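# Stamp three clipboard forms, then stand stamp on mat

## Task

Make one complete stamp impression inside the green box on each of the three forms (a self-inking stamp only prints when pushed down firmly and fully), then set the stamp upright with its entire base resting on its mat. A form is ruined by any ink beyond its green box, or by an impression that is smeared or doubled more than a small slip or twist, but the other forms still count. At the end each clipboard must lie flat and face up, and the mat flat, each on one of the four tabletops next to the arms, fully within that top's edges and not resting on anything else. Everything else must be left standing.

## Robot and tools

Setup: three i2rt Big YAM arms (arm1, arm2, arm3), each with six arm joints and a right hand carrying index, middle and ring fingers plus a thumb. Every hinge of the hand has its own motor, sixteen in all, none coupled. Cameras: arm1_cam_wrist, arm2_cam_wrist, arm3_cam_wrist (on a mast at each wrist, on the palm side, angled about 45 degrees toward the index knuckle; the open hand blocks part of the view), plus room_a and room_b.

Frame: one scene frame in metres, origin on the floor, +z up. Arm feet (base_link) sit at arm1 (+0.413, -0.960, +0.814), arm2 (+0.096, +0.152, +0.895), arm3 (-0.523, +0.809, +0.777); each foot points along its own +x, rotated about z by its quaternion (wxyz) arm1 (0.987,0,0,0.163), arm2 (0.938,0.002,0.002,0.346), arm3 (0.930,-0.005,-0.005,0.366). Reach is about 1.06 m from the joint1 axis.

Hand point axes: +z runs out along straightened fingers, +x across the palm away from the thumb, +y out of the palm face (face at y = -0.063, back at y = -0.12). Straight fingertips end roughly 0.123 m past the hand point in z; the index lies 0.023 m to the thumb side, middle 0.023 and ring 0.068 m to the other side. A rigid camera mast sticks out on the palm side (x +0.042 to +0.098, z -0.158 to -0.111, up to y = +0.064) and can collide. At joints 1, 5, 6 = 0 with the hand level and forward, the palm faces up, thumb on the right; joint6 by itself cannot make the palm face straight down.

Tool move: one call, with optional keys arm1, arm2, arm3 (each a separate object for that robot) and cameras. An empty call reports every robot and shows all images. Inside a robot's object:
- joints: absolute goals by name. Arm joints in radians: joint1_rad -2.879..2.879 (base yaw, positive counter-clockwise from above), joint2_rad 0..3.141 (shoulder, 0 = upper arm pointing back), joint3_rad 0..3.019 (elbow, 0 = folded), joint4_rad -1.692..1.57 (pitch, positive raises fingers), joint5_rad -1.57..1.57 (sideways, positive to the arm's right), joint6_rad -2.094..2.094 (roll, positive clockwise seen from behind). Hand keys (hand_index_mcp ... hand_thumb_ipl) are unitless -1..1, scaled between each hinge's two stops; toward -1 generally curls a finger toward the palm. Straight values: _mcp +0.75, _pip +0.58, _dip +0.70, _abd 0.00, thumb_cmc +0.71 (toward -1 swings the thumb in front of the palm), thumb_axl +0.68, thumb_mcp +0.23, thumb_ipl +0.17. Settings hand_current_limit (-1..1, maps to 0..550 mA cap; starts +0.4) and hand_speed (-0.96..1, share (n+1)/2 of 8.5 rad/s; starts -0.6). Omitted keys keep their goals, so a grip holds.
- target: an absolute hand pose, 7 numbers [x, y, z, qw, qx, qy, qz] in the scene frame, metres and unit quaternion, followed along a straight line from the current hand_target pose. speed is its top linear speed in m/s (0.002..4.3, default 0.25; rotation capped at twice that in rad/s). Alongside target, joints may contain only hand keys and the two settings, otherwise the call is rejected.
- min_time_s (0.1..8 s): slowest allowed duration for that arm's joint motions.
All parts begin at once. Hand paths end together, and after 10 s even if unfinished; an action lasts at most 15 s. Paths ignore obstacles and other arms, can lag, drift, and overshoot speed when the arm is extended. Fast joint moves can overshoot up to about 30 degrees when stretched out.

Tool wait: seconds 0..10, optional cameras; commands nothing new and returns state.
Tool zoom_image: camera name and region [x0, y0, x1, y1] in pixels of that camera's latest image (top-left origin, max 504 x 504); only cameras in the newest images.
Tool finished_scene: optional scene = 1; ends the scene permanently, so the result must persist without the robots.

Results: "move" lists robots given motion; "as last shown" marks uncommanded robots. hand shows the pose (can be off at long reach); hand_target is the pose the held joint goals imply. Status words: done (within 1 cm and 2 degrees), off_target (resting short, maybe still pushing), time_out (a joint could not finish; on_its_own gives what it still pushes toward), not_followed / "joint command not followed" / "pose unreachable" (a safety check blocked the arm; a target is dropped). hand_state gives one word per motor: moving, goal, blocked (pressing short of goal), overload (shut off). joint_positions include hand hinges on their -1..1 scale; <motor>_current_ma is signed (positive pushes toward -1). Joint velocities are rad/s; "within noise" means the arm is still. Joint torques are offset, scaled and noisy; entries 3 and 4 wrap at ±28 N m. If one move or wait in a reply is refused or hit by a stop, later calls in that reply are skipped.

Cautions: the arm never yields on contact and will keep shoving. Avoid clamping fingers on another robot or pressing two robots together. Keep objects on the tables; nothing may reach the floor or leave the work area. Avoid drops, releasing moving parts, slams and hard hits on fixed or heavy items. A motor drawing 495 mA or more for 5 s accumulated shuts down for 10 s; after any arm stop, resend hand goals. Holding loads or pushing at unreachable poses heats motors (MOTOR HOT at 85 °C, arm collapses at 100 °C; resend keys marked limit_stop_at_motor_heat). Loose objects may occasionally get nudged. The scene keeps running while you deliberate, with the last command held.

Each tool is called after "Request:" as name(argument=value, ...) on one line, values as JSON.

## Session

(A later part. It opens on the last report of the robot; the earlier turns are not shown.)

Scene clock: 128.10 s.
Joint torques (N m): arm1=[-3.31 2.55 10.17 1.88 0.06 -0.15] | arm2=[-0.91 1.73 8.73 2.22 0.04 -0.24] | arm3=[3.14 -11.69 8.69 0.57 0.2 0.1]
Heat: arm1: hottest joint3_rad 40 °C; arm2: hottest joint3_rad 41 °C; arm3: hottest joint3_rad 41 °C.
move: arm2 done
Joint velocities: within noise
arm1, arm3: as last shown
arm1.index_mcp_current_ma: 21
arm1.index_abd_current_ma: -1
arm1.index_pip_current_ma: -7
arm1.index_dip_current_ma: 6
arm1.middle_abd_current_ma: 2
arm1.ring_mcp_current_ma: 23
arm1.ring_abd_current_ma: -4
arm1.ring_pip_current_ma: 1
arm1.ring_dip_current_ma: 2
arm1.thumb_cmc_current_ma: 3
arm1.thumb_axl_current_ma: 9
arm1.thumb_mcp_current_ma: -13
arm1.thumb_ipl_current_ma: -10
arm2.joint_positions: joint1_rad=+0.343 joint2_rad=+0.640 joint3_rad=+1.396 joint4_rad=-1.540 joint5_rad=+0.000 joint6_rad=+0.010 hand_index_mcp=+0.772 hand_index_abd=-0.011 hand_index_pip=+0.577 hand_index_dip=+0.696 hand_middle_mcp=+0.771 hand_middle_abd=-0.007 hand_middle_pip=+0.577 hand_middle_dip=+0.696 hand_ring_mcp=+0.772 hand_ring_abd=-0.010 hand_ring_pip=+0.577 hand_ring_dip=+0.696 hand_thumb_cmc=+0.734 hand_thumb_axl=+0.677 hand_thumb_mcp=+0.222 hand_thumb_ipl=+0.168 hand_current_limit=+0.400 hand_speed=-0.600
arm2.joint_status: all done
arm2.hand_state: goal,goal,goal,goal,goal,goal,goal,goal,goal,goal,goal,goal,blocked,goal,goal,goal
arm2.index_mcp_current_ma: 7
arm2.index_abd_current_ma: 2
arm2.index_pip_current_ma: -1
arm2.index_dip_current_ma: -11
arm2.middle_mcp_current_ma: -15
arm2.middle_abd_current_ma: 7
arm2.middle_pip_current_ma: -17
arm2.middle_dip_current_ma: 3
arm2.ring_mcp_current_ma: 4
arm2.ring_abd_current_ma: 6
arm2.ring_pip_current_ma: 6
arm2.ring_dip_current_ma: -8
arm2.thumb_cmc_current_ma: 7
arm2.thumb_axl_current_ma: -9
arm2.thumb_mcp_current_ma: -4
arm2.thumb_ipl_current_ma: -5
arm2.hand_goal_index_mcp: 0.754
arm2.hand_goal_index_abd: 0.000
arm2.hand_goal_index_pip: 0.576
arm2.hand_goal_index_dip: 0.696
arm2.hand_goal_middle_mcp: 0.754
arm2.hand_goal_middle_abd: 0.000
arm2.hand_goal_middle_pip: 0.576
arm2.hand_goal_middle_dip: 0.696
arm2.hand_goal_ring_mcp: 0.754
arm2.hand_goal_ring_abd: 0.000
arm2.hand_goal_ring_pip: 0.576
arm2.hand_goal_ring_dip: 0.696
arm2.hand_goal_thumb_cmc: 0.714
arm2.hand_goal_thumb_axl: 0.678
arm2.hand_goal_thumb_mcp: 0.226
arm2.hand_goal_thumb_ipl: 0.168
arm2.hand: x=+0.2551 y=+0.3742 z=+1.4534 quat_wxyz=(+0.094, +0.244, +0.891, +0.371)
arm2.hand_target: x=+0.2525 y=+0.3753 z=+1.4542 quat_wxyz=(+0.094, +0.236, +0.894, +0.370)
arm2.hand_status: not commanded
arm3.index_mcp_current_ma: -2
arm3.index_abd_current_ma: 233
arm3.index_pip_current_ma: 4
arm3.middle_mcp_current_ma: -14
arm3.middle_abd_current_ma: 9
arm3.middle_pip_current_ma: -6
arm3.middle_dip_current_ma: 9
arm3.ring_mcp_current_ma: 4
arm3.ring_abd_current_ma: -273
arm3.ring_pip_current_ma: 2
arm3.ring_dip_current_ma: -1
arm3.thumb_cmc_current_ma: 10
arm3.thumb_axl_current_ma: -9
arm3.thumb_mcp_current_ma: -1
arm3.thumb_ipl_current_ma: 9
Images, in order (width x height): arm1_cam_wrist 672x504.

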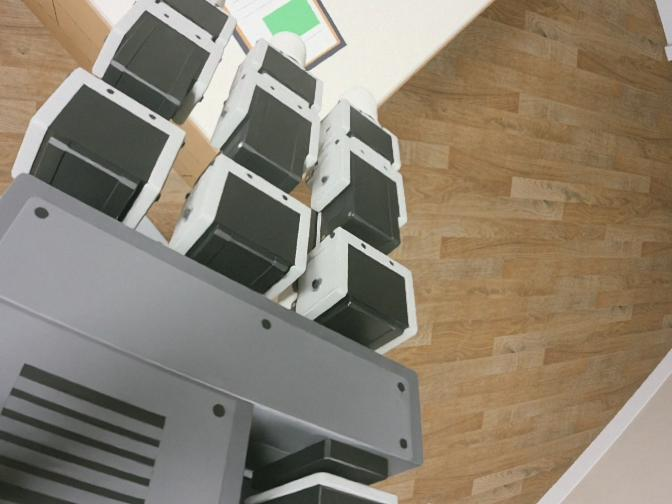

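Request:
move(arm2={"joints": {"joint1_rad": 0.6, "joint4_rad": -1.3}, "min_time_s": 1}, arm3={"joints": {"joint1_rad": 0.3}, "min_time_s": 3}, cameras=["arm1_cam_wrist", "arm3_cam_wrist", "room_a", "room_b"])

Scene clock: 132.53 s.
Joint torques (N m): arm1=[-3.14 2.37 10.15 1.88 0.05 -0.15] | arm2=[-0.85 1.49 8.99 3.49 0.06 -0.25] | arm3=[1.55 -11.46 8.68 0.62 0.07 0.08]
Heat: arm1: hottest joint3_rad 40 °C; arm2: hottest joint3_rad 41 °C; arm3: hottest joint3_rad 42 °C.
move: arm2 done; arm3 done
Joint velocities: within noise
arm1: as last shown
arm1.index_mcp_current_ma: 24
arm1.index_abd_current_ma: 3
arm1.index_dip_current_ma: 1
arm1.middle_mcp_current_ma: 3
arm1.middle_pip_current_ma: -6
arm1.middle_dip_current_ma: -1
arm1.ring_mcp_current_ma: 20
arm1.ring_abd_current_ma: -2
arm1.ring_pip_current_ma: 0
arm1.ring_dip_current_ma: -1
arm1.thumb_cmc_current_ma: 1
arm1.thumb_axl_current_ma: 2
arm1.thumb_mcp_current_ma: -10
arm1.thumb_ipl_current_ma: -5
arm2.joint_positions: joint1_rad=+0.592 joint2_rad=+0.640 joint3_rad=+1.396 joint4_rad=-1.320 joint5_rad=-0.001 joint6_rad=+0.010 hand_index_mcp=+0.776 hand_index_abd=-0.011 hand_index_pip=+0.577 hand_index_dip=+0.696 hand_middle_mcp=+0.777 hand_middle_abd=-0.007 hand_middle_pip=+0.577 hand_middle_dip=+0.696 hand_ring_mcp=+0.777 hand_ring_abd=-0.010 hand_ring_pip=+0.577 hand_ring_dip=+0.696 hand_thumb_cmc=+0.738 hand_thumb_axl=+0.677 hand_thumb_mcp=+0.222 hand_thumb_ipl=+0.168 hand_current_limit=+0.400 hand_speed=-0.600
arm2.joint_status: all done
arm2.hand_state: blocked,goal,goal,goal,blocked,goal,goal,goal,blocked,goal,goal,goal,blocked,goal,goal,goal
arm2.index_mcp_current_ma: 25
arm2.index_abd_current_ma: -18
arm2.index_pip_current_ma: -6
arm2.index_dip_current_ma: 2
arm2.middle_mcp_current_ma: 7
arm2.middle_abd_current_ma: 5
arm2.middle_pip_current_ma: -5
arm2.middle_dip_current_ma: 6
arm2.ring_mcp_current_ma: 15
arm2.ring_abd_current_ma: -18
arm2.ring_pip_current_ma: 17
arm2.ring_dip_current_ma: 3
arm2.thumb_cmc_current_ma: 37
arm2.thumb_axl_current_ma: 8
arm2.thumb_mcp_current_ma: 18
arm2.thumb_ipl_current_ma: -4
arm2.hand_goal_index_mcp: 0.754
arm2.hand_goal_index_abd: 0.000
arm2.hand_goal_index_pip: 0.576
arm2.hand_goal_index_dip: 0.696
arm2.hand_goal_middle_mcp: 0.754
arm2.hand_goal_middle_abd: 0.000
arm2.hand_goal_middle_pip: 0.576
arm2.hand_goal_middle_dip: 0.696
arm2.hand_goal_ring_mcp: 0.754
arm2.hand_goal_ring_abd: 0.000
arm2.hand_goal_ring_pip: 0.576
arm2.hand_goal_ring_dip: 0.696
arm2.hand_goal_thumb_cmc: 0.714
arm2.hand_goal_thumb_axl: 0.678
arm2.hand_goal_thumb_mcp: 0.226
arm2.hand_goal_thumb_ipl: 0.168
arm2.hand: x=+0.2005 y=+0.4245 z=+1.5080 quat_wxyz=(+0.060, +0.124, +0.867, +0.479)
arm2.hand_target: x=+0.1981 y=+0.4263 z=+1.5151 quat_wxyz=(+0.062, +0.116, +0.862, +0.489)
arm2.hand_status: not commanded
arm3.joint_positions: joint1_rad=+0.305 joint2_rad=+1.455 joint3_rad=+1.649 joint4_rad=-1.687 joint5_rad=-0.002 joint6_rad=-0.048 hand_index_mcp=+0.748 hand_index_abd=-0.149 hand_index_pip=+0.571 hand_index_dip=+0.697 hand_middle_mcp=+0.962 hand_middle_abd=-0.004 hand_middle_pip=+0.966 hand_middle_dip=+0.968 hand_ring_mcp=+0.759 hand_ring_abd=+0.115 hand_ring_pip=+0.583 hand_ring_dip=+0.702 hand_thumb_cmc=+0.720 hand_thumb_axl=+0.677 hand_thumb_mcp=+0.221 hand_thumb_ipl=+0.168 hand_current_limit=+0.400 hand_speed=-0.600
arm3.joint_status: all done
arm3.hand_state: goal,blocked,goal,goal,goal,goal,goal,goal,goal,blocked,goal,goal,goal,goal,goal,goal
arm3.index_mcp_current_ma: -1
arm3.index_abd_current_ma: 231
arm3.index_pip_current_ma: -4
arm3.index_dip_current_ma: -6
arm3.middle_mcp_current_ma: -12
arm3.middle_abd_current_ma: 8
arm3.middle_pip_current_ma: 0
arm3.middle_dip_current_ma: 8
arm3.ring_mcp_current_ma: 7
arm3.ring_abd_current_ma: -277
arm3.ring_pip_current_ma: 3
arm3.ring_dip_current_ma: -9
arm3.thumb_cmc_current_ma: 16
arm3.thumb_axl_current_ma: -10
arm3.thumb_mcp_current_ma: -1
arm3.thumb_ipl_current_ma: 0
arm3.hand_goal_index_mcp: 0.754
arm3.hand_goal_index_abd: -0.450
arm3.hand_goal_index_pip: 0.576
arm3.hand_goal_index_dip: 0.696
arm3.hand_goal_middle_mcp: 0.970
arm3.hand_goal_middle_abd: 0.000
arm3.hand_goal_middle_pip: 0.970
arm3.hand_goal_middle_dip: 0.970
arm3.hand_goal_ring_mcp: 0.754
arm3.hand_goal_ring_abd: 0.450
arm3.hand_goal_ring_pip: 0.576
arm3.hand_goal_ring_dip: 0.696
arm3.hand_goal_thumb_cmc: 0.714
arm3.hand_goal_thumb_axl: 0.678
arm3.hand_goal_thumb_mcp: 0.226
arm3.hand_goal_thumb_ipl: 0.168
arm3.hand: x=-0.2530 y=+1.2586 z=+1.1261 quat_wxyz=(+0.017, +0.231, +0.972, +0.037)
arm3.hand_target: x=-0.2510 y=+1.2554 z=+1.1281 quat_wxyz=(+0.016, +0.239, +0.970, +0.035)
arm3.hand_status: not commanded
Images, in order (width x height): arm1_cam_wrist 672x504, arm3_cam_wrist 672x504, room_a 672x504, room_b 672x504.

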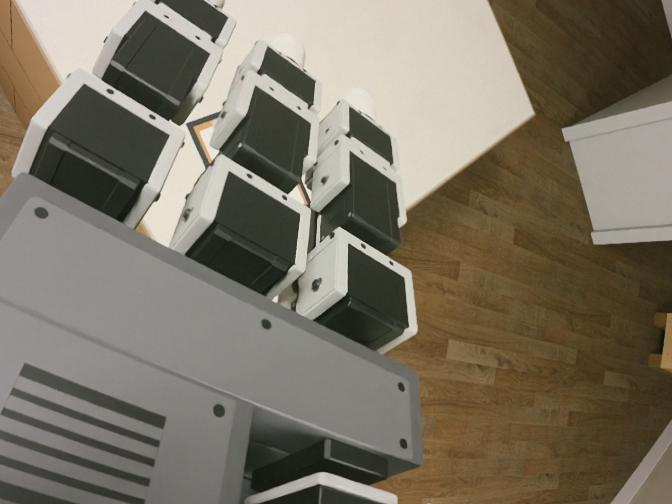

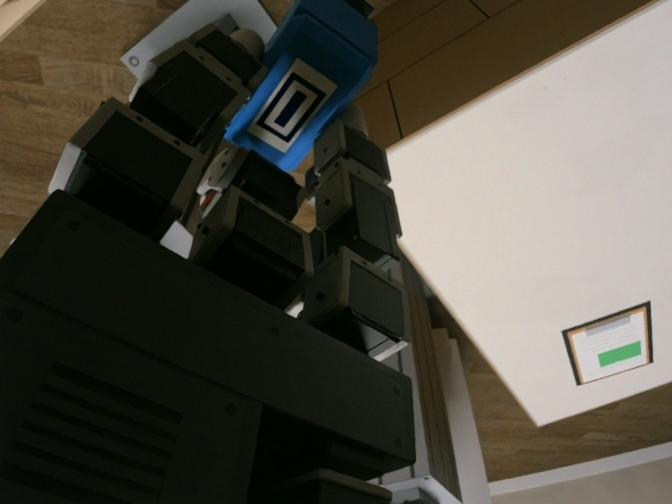

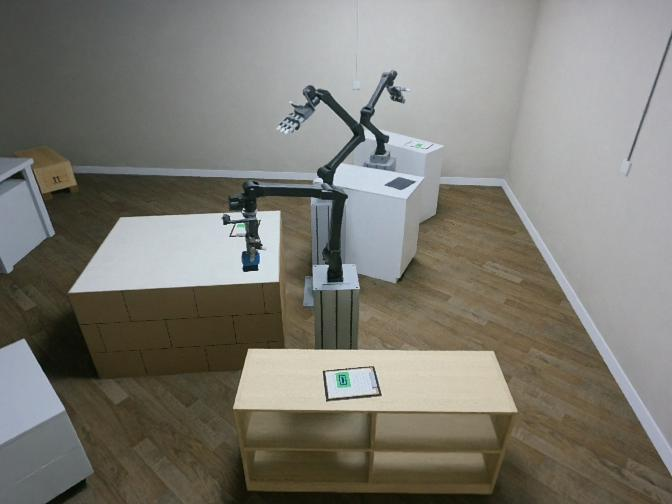

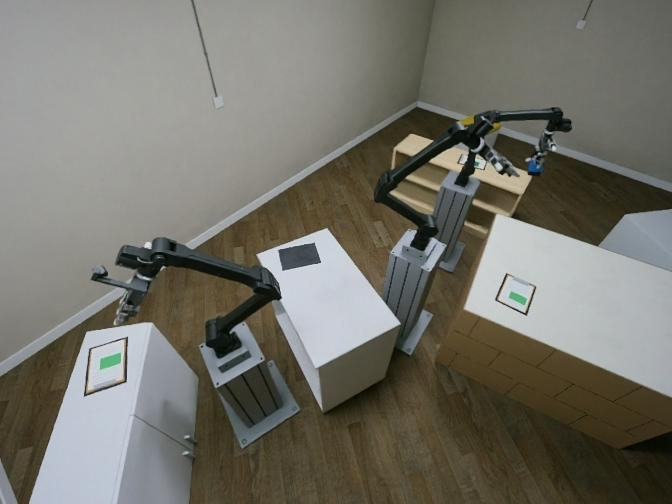

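Request:
zoom_image(camera="arm3_cam_wrist", region=[550, 290, 670, 395])

Request:
zoom_image(camera="room_b", region=[420, 200, 620, 370])

Scaled by 4.200.

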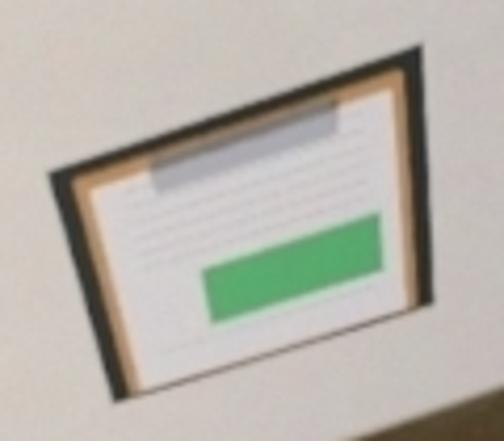

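Scaled by 2.520.

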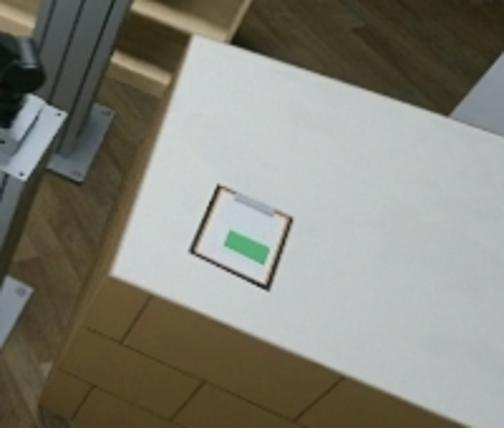

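Request:
move(arm2={"joints": {"joint1_rad": -0.3}, "min_time_s": 1.5}, arm3={"target": [0.157, 0.739, 1.0, 0, 1, 0, 0.015], "speed": 0.35}, cameras=["arm3_cam_wrist", "room_a", "room_b"])

Scene clock: 139.97 s.
Joint torques (N m): arm1=[-3.19 2.49 10.18 1.87 0.05 -0.15] | arm2=[-1.9 1.44 9.01 3.49 0.01 -0.24] | arm3=[2.08 -22.18 12.11 0.43 0.11 0.08]
Heat: arm1: hottest joint3_rad 40 °C; arm2: hottest joint3_rad 41 °C; arm3: hottest joint3_rad 42 °C.
move: arm2 done; arm3 off_target
Joint velocities: within noise
arm1: as last shown
arm1.index_mcp_current_ma: 25
arm1.index_abd_current_ma: 4
arm1.index_pip_current_ma: -5
arm1.index_dip_current_ma: -1
arm1.middle_mcp_current_ma: 0
arm1.middle_abd_current_ma: 3
arm1.middle_dip_current_ma: 3
arm1.ring_mcp_current_ma: 19
arm1.ring_abd_current_ma: 0
arm1.ring_pip_current_ma: -5
arm1.ring_dip_current_ma: 2
arm1.thumb_cmc_current_ma: 5
arm1.thumb_axl_current_ma: 4
arm1.thumb_mcp_current_ma: -13
arm1.thumb_ipl_current_ma: -12
arm2.joint_positions: joint1_rad=-0.293 joint2_rad=+0.640 joint3_rad=+1.396 joint4_rad=-1.320 joint5_rad=+0.000 joint6_rad=+0.010 hand_index_mcp=+0.779 hand_index_abd=+0.000 hand_index_pip=+0.577 hand_index_dip=+0.696 hand_middle_mcp=+0.777 hand_middle_abd=+0.000 hand_middle_pip=+0.577 hand_middle_dip=+0.696 hand_ring_mcp=+0.779 hand_ring_abd=+0.000 hand_ring_pip=+0.577 hand_ring_dip=+0.696 hand_thumb_cmc=+0.740 hand_thumb_axl=+0.677 hand_thumb_mcp=+0.222 hand_thumb_ipl=+0.168 hand_current_limit=+0.400 hand_speed=-0.600
arm2.joint_status: all done
arm2.hand_state: blocked,goal,goal,goal,blocked,goal,goal,goal,blocked,goal,goal,goal,blocked,goal,goal,goal
arm2.index_mcp_current_ma: 16
arm2.index_abd_current_ma: -10
arm2.index_pip_current_ma: -12
arm2.index_dip_current_ma: 2
arm2.middle_mcp_current_ma: 8
arm2.middle_abd_current_ma: -1
arm2.middle_pip_current_ma: -5
arm2.middle_dip_current_ma: 3
arm2.ring_mcp_current_ma: 24
arm2.ring_abd_current_ma: -11
arm2.ring_pip_current_ma: 3
arm2.ring_dip_current_ma: 5
arm2.thumb_cmc_current_ma: 17
arm2.thumb_axl_current_ma: -9
arm2.thumb_mcp_current_ma: 2
arm2.thumb_ipl_current_ma: -3
arm2.hand_goal_index_mcp: 0.754
arm2.hand_goal_index_abd: 0.000
arm2.hand_goal_index_pip: 0.576
arm2.hand_goal_index_dip: 0.696
arm2.hand_goal_middle_mcp: 0.754
arm2.hand_goal_middle_abd: 0.000
arm2.hand_goal_middle_pip: 0.576
arm2.hand_goal_middle_dip: 0.696
arm2.hand_goal_ring_mcp: 0.754
arm2.hand_goal_ring_abd: 0.000
arm2.hand_goal_ring_pip: 0.576
arm2.hand_goal_ring_dip: 0.696
arm2.hand_goal_thumb_cmc: 0.714
arm2.hand_goal_thumb_axl: 0.678
arm2.hand_goal_thumb_mcp: 0.226
arm2.hand_goal_thumb_ipl: 0.168
arm2.hand: x=+0.3756 y=+0.2455 z=+1.5065 quat_wxyz=(+0.259, +0.484, +0.731, +0.405)
arm2.hand_target: x=+0.3769 y=+0.2448 z=+1.5135 quat_wxyz=(+0.268, +0.480, +0.727, +0.411)
arm2.hand_status: not commanded
arm3.joint_positions: joint1_rad=-0.728 joint2_rad=+2.244 joint3_rad=+2.396 joint4_rad=-1.686 joint5_rad=+0.003 joint6_rad=+1.569 hand_index_mcp=+0.759 hand_index_abd=-0.149 hand_index_pip=+0.582 hand_index_dip=+0.702 hand_middle_mcp=+0.962 hand_middle_abd=-0.004 hand_middle_pip=+0.966 hand_middle_dip=+0.968 hand_ring_mcp=+0.746 hand_ring_abd=+0.115 hand_ring_pip=+0.570 hand_ring_dip=+0.690 hand_thumb_cmc=+0.712 hand_thumb_axl=+0.677 hand_thumb_mcp=+0.222 hand_thumb_ipl=+0.168 hand_current_limit=+0.400 hand_speed=-0.600
arm3.joint_status: not commanded
arm3.hand_state: goal,blocked,goal,goal,goal,goal,goal,goal,goal,blocked,goal,goal,goal,goal,goal,goal
arm3.index_mcp_current_ma: -5
arm3.index_abd_current_ma: 228
arm3.index_pip_current_ma: -1
arm3.index_dip_current_ma: -7
arm3.middle_mcp_current_ma: -8
arm3.middle_abd_current_ma: 5
arm3.middle_pip_current_ma: -4
arm3.middle_dip_current_ma: 9
arm3.ring_mcp_current_ma: 4
arm3.ring_abd_current_ma: -272
arm3.ring_pip_current_ma: 0
arm3.ring_dip_current_ma: -6
arm3.thumb_cmc_current_ma: 8
arm3.thumb_axl_current_ma: -12
arm3.thumb_mcp_current_ma: 0
arm3.thumb_ipl_current_ma: 10
arm3.hand_goal_index_mcp: 0.754
arm3.hand_goal_index_abd: -0.450
arm3.hand_goal_index_pip: 0.576
arm3.hand_goal_index_dip: 0.696
arm3.hand_goal_middle_mcp: 0.970
arm3.hand_goal_middle_abd: 0.000
arm3.hand_goal_middle_pip: 0.970
arm3.hand_goal_middle_dip: 0.970
arm3.hand_goal_ring_mcp: 0.754
arm3.hand_goal_ring_abd: 0.450
arm3.hand_goal_ring_pip: 0.576
arm3.hand_goal_ring_dip: 0.696
arm3.hand_goal_thumb_cmc: 0.714
arm3.hand_goal_thumb_axl: 0.678
arm3.hand_goal_thumb_mcp: 0.226
arm3.hand_goal_thumb_ipl: 0.168
arm3.hand: x=+0.1506 y=+0.7396 z=+0.9801 quat_wxyz=(+0.004, +1.000, +0.012, +0.025)
arm3.hand_target: x=+0.1557 y=+0.7391 z=+0.9995 quat_wxyz=(+0.004, +0.999, +0.006, +0.045)
arm3.hand_status: off_target (0.021 m and 1.9 deg from the pose sent, 0.674 m and 153.2 deg at the start; a joint's target at an end of its range on 29 of 145 steps)
Images, in order (width x height): arm3_cam_wrist 672x504, room_a 672x504, room_b 672x504.

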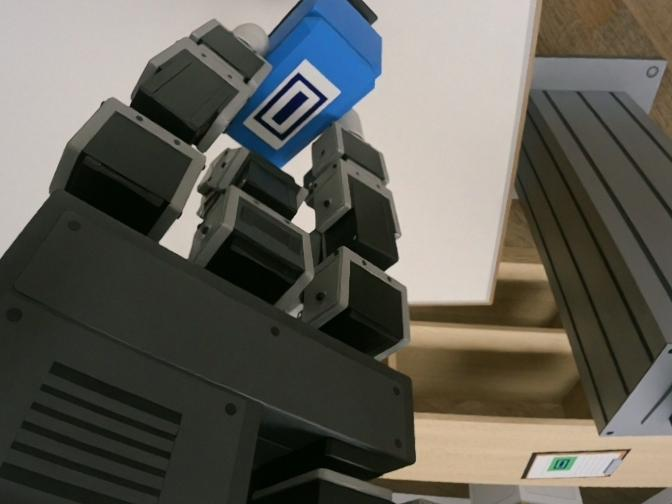

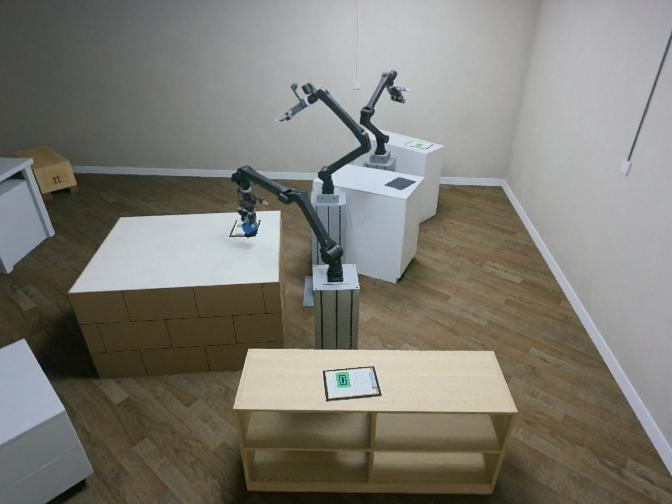

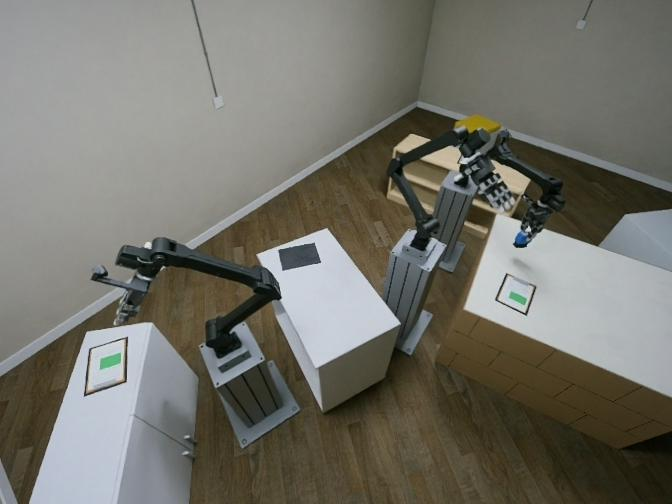

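Request:
move(arm3={"target": [0.160, 0.739, 0.90, 0, 1, 0, 0.015], "speed": 0.2})

Scene clock: 141.87 s.
Joint torques (N m): arm1=[-3.31 2.49 10.17 1.84 0.07 -0.14] | arm2=[-1.96 1.44 9.01 3.51 0.01 -0.24] | arm3=[1.85 -24 9.14 1.13 -0.05 0.09]
Heat: arm1: hottest joint3_rad 40 °C; arm2: hottest joint3_rad 41 °C; arm3: hottest joint3_rad 42 °C.
move: arm3 off_target
Joint velocities: within noise
arm1, arm2: as last shown
arm1.index_mcp_current_ma: 24
arm1.index_abd_current_ma: 3
arm1.index_pip_current_ma: -7
arm1.index_dip_current_ma: 3
arm1.middle_mcp_current_ma: 1
arm1.middle_abd_current_ma: 5
arm1.middle_pip_current_ma: -11
arm1.middle_dip_current_ma: -2
arm1.ring_mcp_current_ma: 26
arm1.ring_pip_current_ma: -2
arm1.ring_dip_current_ma: 1
arm1.thumb_cmc_current_ma: 7
arm1.thumb_axl_current_ma: 6
arm1.thumb_mcp_current_ma: -11
arm1.thumb_ipl_current_ma: -9
arm2.index_mcp_current_ma: -4
arm2.index_abd_current_ma: -8
arm2.index_pip_current_ma: -1
arm2.index_dip_current_ma: 7
arm2.middle_mcp_current_ma: 11
arm2.middle_abd_current_ma: 4
arm2.middle_dip_current_ma: 8
arm2.ring_mcp_current_ma: 26
arm2.ring_abd_current_ma: -15
arm2.ring_pip_current_ma: -5
arm2.ring_dip_current_ma: 13
arm2.thumb_cmc_current_ma: 19
arm2.thumb_axl_current_ma: -4
arm2.thumb_mcp_current_ma: 3
arm2.thumb_ipl_current_ma: 14
arm3.joint_positions: joint1_rad=-0.728 joint2_rad=+2.299 joint3_rad=+2.254 joint4_rad=-1.543 joint5_rad=-0.002 joint6_rad=+1.579 hand_index_mcp=+0.759 hand_index_abd=-0.149 hand_index_pip=+0.582 hand_index_dip=+0.702 hand_middle_mcp=+0.962 hand_middle_abd=-0.004 hand_middle_pip=+0.966 hand_middle_dip=+0.968 hand_ring_mcp=+0.746 hand_ring_abd=+0.115 hand_ring_pip=+0.570 hand_ring_dip=+0.690 hand_thumb_cmc=+0.712 hand_thumb_axl=+0.677 hand_thumb_mcp=+0.221 hand_thumb_ipl=+0.168 hand_current_limit=+0.400 hand_speed=-0.600
arm3.joint_status: not commanded
arm3.hand_state: goal,blocked,goal,goal,goal,goal,goal,goal,goal,blocked,goal,goal,goal,goal,goal,goal
arm3.index_mcp_current_ma: -2
arm3.index_abd_current_ma: 228
arm3.index_pip_current_ma: 1
arm3.index_dip_current_ma: -5
arm3.middle_mcp_current_ma: -8
arm3.middle_abd_current_ma: 8
arm3.middle_pip_current_ma: -2
arm3.middle_dip_current_ma: 9
arm3.ring_mcp_current_ma: 5
arm3.ring_abd_current_ma: -275
arm3.ring_pip_current_ma: 0
arm3.ring_dip_current_ma: -5
arm3.thumb_cmc_current_ma: 14
arm3.thumb_axl_current_ma: -9
arm3.thumb_mcp_current_ma: -2
arm3.thumb_ipl_current_ma: 6
arm3.hand_goal_index_mcp: 0.754
arm3.hand_goal_index_abd: -0.450
arm3.hand_goal_index_pip: 0.576
arm3.hand_goal_index_dip: 0.696
arm3.hand_goal_middle_mcp: 0.970
arm3.hand_goal_middle_abd: 0.000
arm3.hand_goal_middle_pip: 0.970
arm3.hand_goal_middle_dip: 0.970
arm3.hand_goal_ring_mcp: 0.754
arm3.hand_goal_ring_abd: 0.450
arm3.hand_goal_ring_pip: 0.576
arm3.hand_goal_ring_dip: 0.696
arm3.hand_goal_thumb_cmc: 0.714
arm3.hand_goal_thumb_axl: 0.678
arm3.hand_goal_thumb_mcp: 0.226
arm3.hand_goal_thumb_ipl: 0.168
arm3.hand: x=+0.1551 y=+0.7403 z=+0.8898 quat_wxyz=(+0.002, +1.000, +0.007, -0.002)
arm3.hand_target: x=+0.1599 y=+0.7391 z=+0.9000 quat_wxyz=(+0.000, +1.000, +0.000, +0.015)
arm3.hand_status: off_target (0.011 m and 2.1 deg from the pose sent, 0.081 m and 1.9 deg at the start)
pictures: none

Request:
move(arm3={"target": [0.160, 0.739, 0.86, 0, 1, 0, 0.015], "speed": 0.12}, cameras=["arm3_cam_wrist", "room_a", "room_b"])

Scene clock: 143.00 s.
Joint torques (N m): arm1=[-3.25 2.49 10.17 1.85 0.05 -0.16] | arm2=[-1.9 1.49 8.99 3.49 0.01 -0.25] | arm3=[1.9 -21.54 7.43 1.81 -0.05 0.09]
Heat: arm1: hottest joint3_rad 40 °C; arm2: hottest joint3_rad 41 °C; arm3: hottest joint3_rad 42 °C.
move: arm3 off_target
Joint velocities: within noise
arm1, arm2: as last shown
arm1.index_abd_current_ma: -3
arm1.index_pip_current_ma: -8
arm1.index_dip_current_ma: -4
arm1.middle_mcp_current_ma: 8
arm1.middle_abd_current_ma: 2
arm1.middle_pip_current_ma: -3
arm1.middle_dip_current_ma: -1
arm1.ring_mcp_current_ma: 21
arm1.ring_abd_current_ma: 4
arm1.ring_dip_current_ma: 0
arm1.thumb_cmc_current_ma: 3
arm1.thumb_axl_current_ma: 3
arm1.thumb_mcp_current_ma: -18
arm2.index_mcp_current_ma: -3
arm2.index_abd_current_ma: 1
arm2.index_pip_current_ma: 0
arm2.index_dip_current_ma: 1
arm2.middle_mcp_current_ma: 8
arm2.middle_abd_current_ma: -5
arm2.middle_pip_current_ma: -19
arm2.middle_dip_current_ma: 0
arm2.ring_mcp_current_ma: 16
arm2.ring_abd_current_ma: 13
arm2.ring_pip_current_ma: 4
arm2.ring_dip_current_ma: 11
arm2.thumb_cmc_current_ma: 3
arm2.thumb_axl_current_ma: -14
arm2.thumb_mcp_current_ma: 8
arm2.thumb_ipl_current_ma: 2
arm3.joint_positions: joint1_rad=-0.728 joint2_rad=+2.285 joint3_rad=+2.186 joint4_rad=-1.465 joint5_rad=-0.002 joint6_rad=+1.581 hand_index_mcp=+0.747 hand_index_abd=-0.148 hand_index_pip=+0.574 hand_index_dip=+0.701 hand_middle_mcp=+0.961 hand_middle_abd=-0.003 hand_middle_pip=+0.966 hand_middle_dip=+0.968 hand_ring_mcp=+0.740 hand_ring_abd=+0.116 hand_ring_pip=+0.568 hand_ring_dip=+0.690 hand_thumb_cmc=+0.717 hand_thumb_axl=+0.677 hand_thumb_mcp=+0.221 hand_thumb_ipl=+0.168 hand_current_limit=+0.400 hand_speed=-0.600
arm3.joint_status: not commanded
arm3.hand_state: goal,blocked,goal,goal,goal,goal,goal,goal,goal,blocked,goal,goal,goal,goal,goal,goal
arm3.index_mcp_current_ma: -2
arm3.index_abd_current_ma: 231
arm3.index_pip_current_ma: 1
arm3.index_dip_current_ma: -6
arm3.middle_mcp_current_ma: -13
arm3.middle_abd_current_ma: 8
arm3.middle_pip_current_ma: -5
arm3.middle_dip_current_ma: 11
arm3.ring_mcp_current_ma: 2
arm3.ring_abd_current_ma: -274
arm3.ring_pip_current_ma: 0
arm3.ring_dip_current_ma: -8
arm3.thumb_cmc_current_ma: 9
arm3.thumb_axl_current_ma: -7
arm3.thumb_mcp_current_ma: -3
arm3.thumb_ipl_current_ma: 10
arm3.hand_goal_index_mcp: 0.754
arm3.hand_goal_index_abd: -0.450
arm3.hand_goal_index_pip: 0.576
arm3.hand_goal_index_dip: 0.696
arm3.hand_goal_middle_mcp: 0.970
arm3.hand_goal_middle_abd: 0.000
arm3.hand_goal_middle_pip: 0.970
arm3.hand_goal_middle_dip: 0.970
arm3.hand_goal_ring_mcp: 0.754
arm3.hand_goal_ring_abd: 0.450
arm3.hand_goal_ring_pip: 0.576
arm3.hand_goal_ring_dip: 0.696
arm3.hand_goal_thumb_cmc: 0.714
arm3.hand_goal_thumb_axl: 0.678
arm3.hand_goal_thumb_mcp: 0.226
arm3.hand_goal_thumb_ipl: 0.168
arm3.hand: x=+0.1566 y=+0.7403 z=+0.8726 quat_wxyz=(+0.001, +1.000, +0.006, +0.010)
arm3.hand_target: x=+0.1598 y=+0.7391 z=+0.8602 quat_wxyz=(+0.000, +1.000, +0.000, +0.015)
arm3.hand_status: off_target (0.013 m and 0.9 deg from the pose sent, 0.030 m and 2.1 deg at the start)
Images, in order (width x height): arm3_cam_wrist 672x504, room_a 672x504, room_b 672x504.

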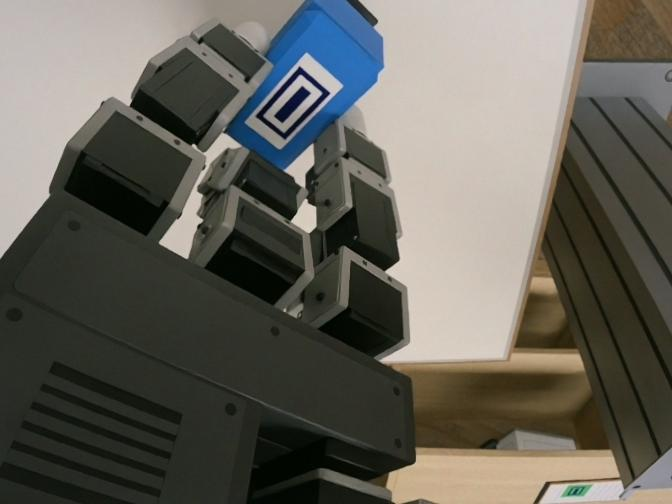

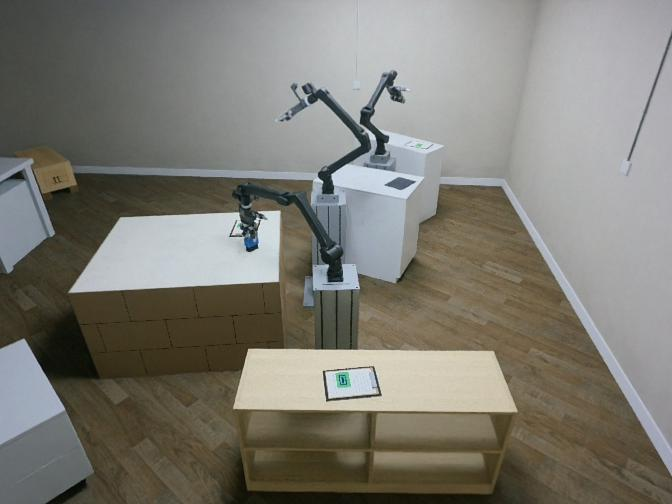

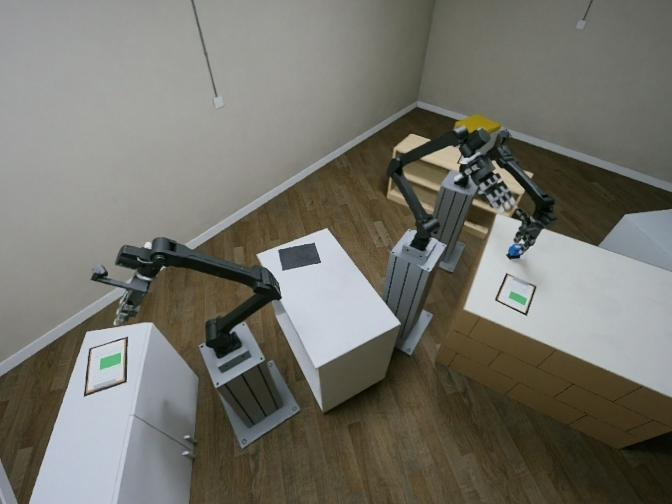

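Request:
zoom_image(camera="room_b", region=[480, 210, 570, 280])

Request:
zoom_image(camera="room_a", region=[220, 190, 290, 260])

Scaled by 5.600.

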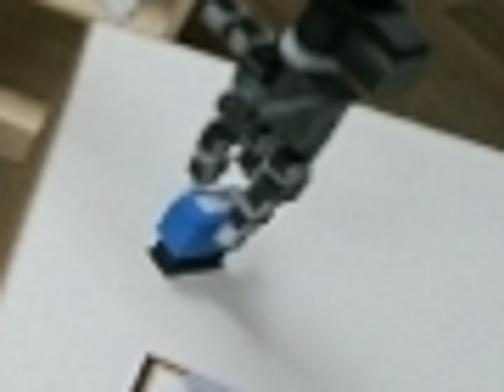

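Scaled by 7.200.

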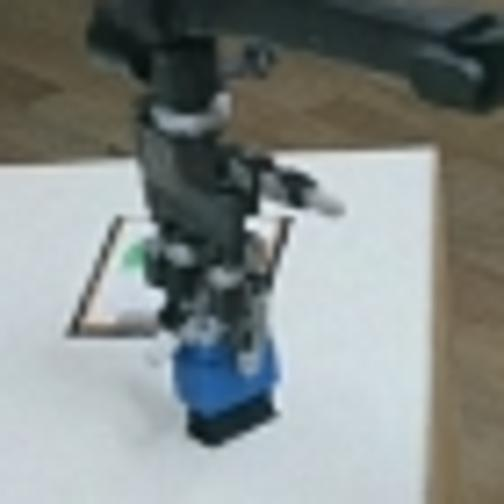

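Request:
move(arm3={"joints": {"hand_index_abd": 0, "hand_ring_abd": 0}})

Request:
move(arm3={"target": [0.160, 0.739, 1.02, 0, 1, 0, 0.015], "speed": 0.2}, cameras=["arm3_cam_wrist", "room_a", "room_b"])

Scene clock: 143.93 s.
Joint torques (N m): arm1=[-3.14 2.55 10.21 1.88 0.06 -0.16] | arm2=[-1.9 1.44 9.01 3.49 0.01 -0.25] | arm3=[1.85 -21.54 8.21 1.26 -0.03 0.08]
Heat: arm1: hottest joint3_rad 40 °C; arm2: hottest joint3_rad 41 °C; arm3: hottest joint3_rad 42 °C.
move: arm3 done
Joint velocities: within noise
arm1, arm2: as last shown
arm1.index_mcp_current_ma: 21
arm1.index_abd_current_ma: 4
arm1.index_pip_current_ma: -1
arm1.index_dip_current_ma: 8
arm1.middle_mcp_current_ma: 6
arm1.middle_abd_current_ma: 3
arm1.middle_pip_current_ma: -6
arm1.middle_dip_current_ma: 0
arm1.ring_abd_current_ma: -3
arm1.ring_pip_current_ma: 0
arm1.ring_dip_current_ma: -3
arm1.thumb_cmc_current_ma: 1
arm1.thumb_axl_current_ma: 4
arm1.thumb_mcp_current_ma: -10
arm1.thumb_ipl_current_ma: -10
arm2.index_mcp_current_ma: 8
arm2.index_abd_current_ma: -32
arm2.index_pip_current_ma: 5
arm2.index_dip_current_ma: -5
arm2.middle_mcp_current_ma: -2
arm2.middle_abd_current_ma: 13
arm2.middle_pip_current_ma: -18
arm2.ring_mcp_current_ma: 30
arm2.ring_abd_current_ma: 11
arm2.ring_pip_current_ma: -1
arm2.ring_dip_current_ma: 13
arm2.thumb_cmc_current_ma: 18
arm2.thumb_axl_current_ma: -10
arm2.thumb_mcp_current_ma: 12
arm2.thumb_ipl_current_ma: 14
arm3.joint_positions: joint1_rad=-0.728 joint2_rad=+2.285 joint3_rad=+2.176 joint4_rad=-1.447 joint5_rad=-0.002 joint6_rad=+1.581 hand_index_mcp=+0.747 hand_index_abd=+0.000 hand_index_pip=+0.571 hand_index_dip=+0.701 hand_middle_mcp=+0.961 hand_middle_abd=-0.003 hand_middle_pip=+0.966 hand_middle_dip=+0.968 hand_ring_mcp=+0.742 hand_ring_abd=-0.003 hand_ring_pip=+0.569 hand_ring_dip=+0.690 hand_thumb_cmc=+0.717 hand_thumb_axl=+0.677 hand_thumb_mcp=+0.221 hand_thumb_ipl=+0.168 hand_current_limit=+0.400 hand_speed=-0.600
arm3.joint_status: all done
arm3.hand_state: goal,goal,goal,goal,goal,goal,goal,goal,goal,goal,goal,goal,goal,goal,goal,goal
arm3.index_mcp_current_ma: -5
arm3.index_abd_current_ma: 2
arm3.index_pip_current_ma: 1
arm3.index_dip_current_ma: -1
arm3.middle_mcp_current_ma: -11
arm3.middle_abd_current_ma: 11
arm3.middle_pip_current_ma: -3
arm3.middle_dip_current_ma: 9
arm3.ring_mcp_current_ma: 4
arm3.ring_abd_current_ma: -11
arm3.ring_pip_current_ma: 0
arm3.ring_dip_current_ma: -8
arm3.thumb_cmc_current_ma: 12
arm3.thumb_axl_current_ma: -14
arm3.thumb_mcp_current_ma: 1
arm3.thumb_ipl_current_ma: 6
arm3.hand_goal_index_mcp: 0.754
arm3.hand_goal_index_abd: 0.000
arm3.hand_goal_index_pip: 0.576
arm3.hand_goal_index_dip: 0.696
arm3.hand_goal_middle_mcp: 0.970
arm3.hand_goal_middle_abd: 0.000
arm3.hand_goal_middle_pip: 0.970
arm3.hand_goal_middle_dip: 0.970
arm3.hand_goal_ring_mcp: 0.754
arm3.hand_goal_ring_abd: 0.000
arm3.hand_goal_ring_pip: 0.576
arm3.hand_goal_ring_dip: 0.696
arm3.hand_goal_thumb_cmc: 0.714
arm3.hand_goal_thumb_axl: 0.678
arm3.hand_goal_thumb_mcp: 0.226
arm3.hand_goal_thumb_ipl: 0.168
arm3.hand: x=+0.1580 y=+0.7403 z=+0.8684 quat_wxyz=(+0.001, +1.000, +0.006, +0.014)
arm3.hand_target: x=+0.1597 y=+0.7391 z=+0.8601 quat_wxyz=(+0.000, +1.000, +0.000, +0.015)
arm3.hand_status: not commanded
pictures: none

Scene clock: 145.57 s.
Joint torques (N m): arm1=[-3.14 2.55 10.17 1.87 0.05 -0.16] | arm2=[-1.9 1.49 9.01 3.51 0.01 -0.24] | arm3=[2.08 -21.54 11.22 0.5 0.19 -0.08]
Heat: arm1: hottest joint3_rad 40 °C; arm2: hottest joint3_rad 41 °C; arm3: hottest joint3_rad 42 °C.
move: arm3 off_target
Joint velocities: within noise
arm1, arm2: as last shown
arm1.index_mcp_current_ma: 25
arm1.index_abd_current_ma: -1
arm1.index_pip_current_ma: -5
arm1.index_dip_current_ma: 6
arm1.middle_mcp_current_ma: 5
arm1.middle_abd_current_ma: 0
arm1.middle_pip_current_ma: -11
arm1.middle_dip_current_ma: -2
arm1.ring_mcp_current_ma: 22
arm1.ring_abd_current_ma: 0
arm1.ring_pip_current_ma: -3
arm1.ring_dip_current_ma: -1
arm1.thumb_cmc_current_ma: 7
arm1.thumb_axl_current_ma: 7
arm1.thumb_mcp_current_ma: -14
arm1.thumb_ipl_current_ma: -9
arm2.index_mcp_current_ma: 15
arm2.index_abd_current_ma: -8
arm2.index_pip_current_ma: -7
arm2.index_dip_current_ma: -18
arm2.middle_mcp_current_ma: -3
arm2.middle_abd_current_ma: -1
arm2.middle_pip_current_ma: -20
arm2.middle_dip_current_ma: -4
arm2.ring_mcp_current_ma: 19
arm2.ring_abd_current_ma: -8
arm2.ring_pip_current_ma: -8
arm2.ring_dip_current_ma: -13
arm2.thumb_cmc_current_ma: 12
arm2.thumb_axl_current_ma: 13
arm2.thumb_mcp_current_ma: -9
arm2.thumb_ipl_current_ma: -19
arm3.joint_positions: joint1_rad=-0.728 joint2_rad=+2.229 joint3_rad=+2.433 joint4_rad=-1.685 joint5_rad=+0.007 joint6_rad=+1.581 hand_index_mcp=+0.747 hand_index_abd=+0.002 hand_index_pip=+0.571 hand_index_dip=+0.701 hand_middle_mcp=+0.961 hand_middle_abd=+0.000 hand_middle_pip=+0.966 hand_middle_dip=+0.968 hand_ring_mcp=+0.742 hand_ring_abd=+0.007 hand_ring_pip=+0.569 hand_ring_dip=+0.702 hand_thumb_cmc=+0.717 hand_thumb_axl=+0.677 hand_thumb_mcp=+0.221 hand_thumb_ipl=+0.168 hand_current_limit=+0.400 hand_speed=-0.600
arm3.joint_status: not commanded
arm3.hand_state: goal,goal,goal,goal,goal,goal,goal,goal,goal,goal,goal,goal,goal,goal,goal,goal
arm3.index_mcp_current_ma: -1
arm3.index_abd_current_ma: 6
arm3.index_pip_current_ma: 1
arm3.index_dip_current_ma: -7
arm3.middle_mcp_current_ma: -12
arm3.middle_abd_current_ma: 7
arm3.middle_pip_current_ma: -3
arm3.middle_dip_current_ma: 11
arm3.ring_mcp_current_ma: 2
arm3.ring_abd_current_ma: -3
arm3.ring_pip_current_ma: 2
arm3.ring_dip_current_ma: -8
arm3.thumb_cmc_current_ma: 11
arm3.thumb_axl_current_ma: -7
arm3.thumb_mcp_current_ma: -3
arm3.thumb_ipl_current_ma: 9
arm3.hand_goal_index_mcp: 0.754
arm3.hand_goal_index_abd: 0.000
arm3.hand_goal_index_pip: 0.576
arm3.hand_goal_index_dip: 0.696
arm3.hand_goal_middle_mcp: 0.970
arm3.hand_goal_middle_abd: 0.000
arm3.hand_goal_middle_pip: 0.970
arm3.hand_goal_middle_dip: 0.970
arm3.hand_goal_ring_mcp: 0.754
arm3.hand_goal_ring_abd: 0.000
arm3.hand_goal_ring_pip: 0.576
arm3.hand_goal_ring_dip: 0.696
arm3.hand_goal_thumb_cmc: 0.714
arm3.hand_goal_thumb_axl: 0.678
arm3.hand_goal_thumb_mcp: 0.226
arm3.hand_goal_thumb_ipl: 0.168
arm3.hand: x=+0.1552 y=+0.7394 z=+1.0037 quat_wxyz=(+0.005, +0.999, +0.006, +0.052)
arm3.hand_target: x=+0.1589 y=+0.7391 z=+1.0195 quat_wxyz=(+0.007, +0.998, +0.009, +0.066)
arm3.hand_status: off_target (0.017 m and 4.3 deg from the pose sent, 0.152 m and 0.7 deg at the start; a joint's target at an end of its range on 31 of 49 steps)
Images, in order (width x height): arm3_cam_wrist 672x504, room_a 672x504, room_b 672x504.

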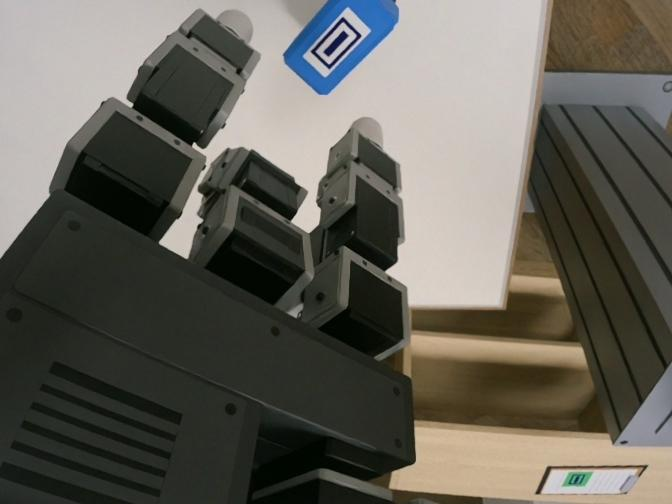

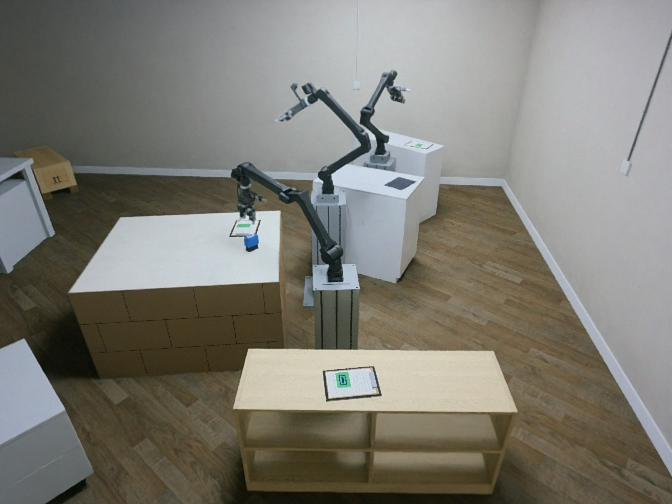

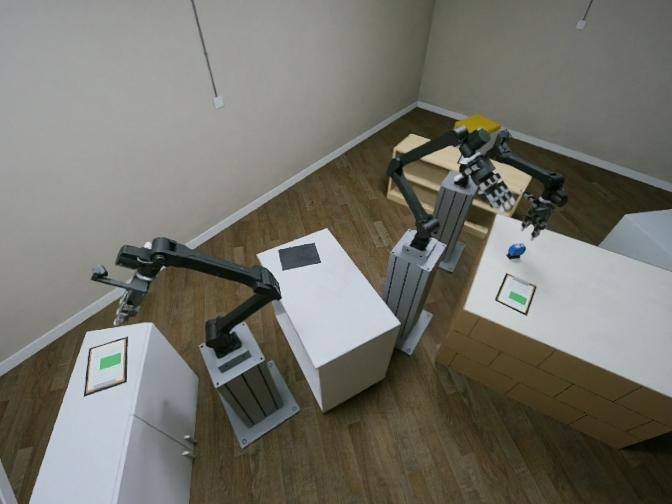

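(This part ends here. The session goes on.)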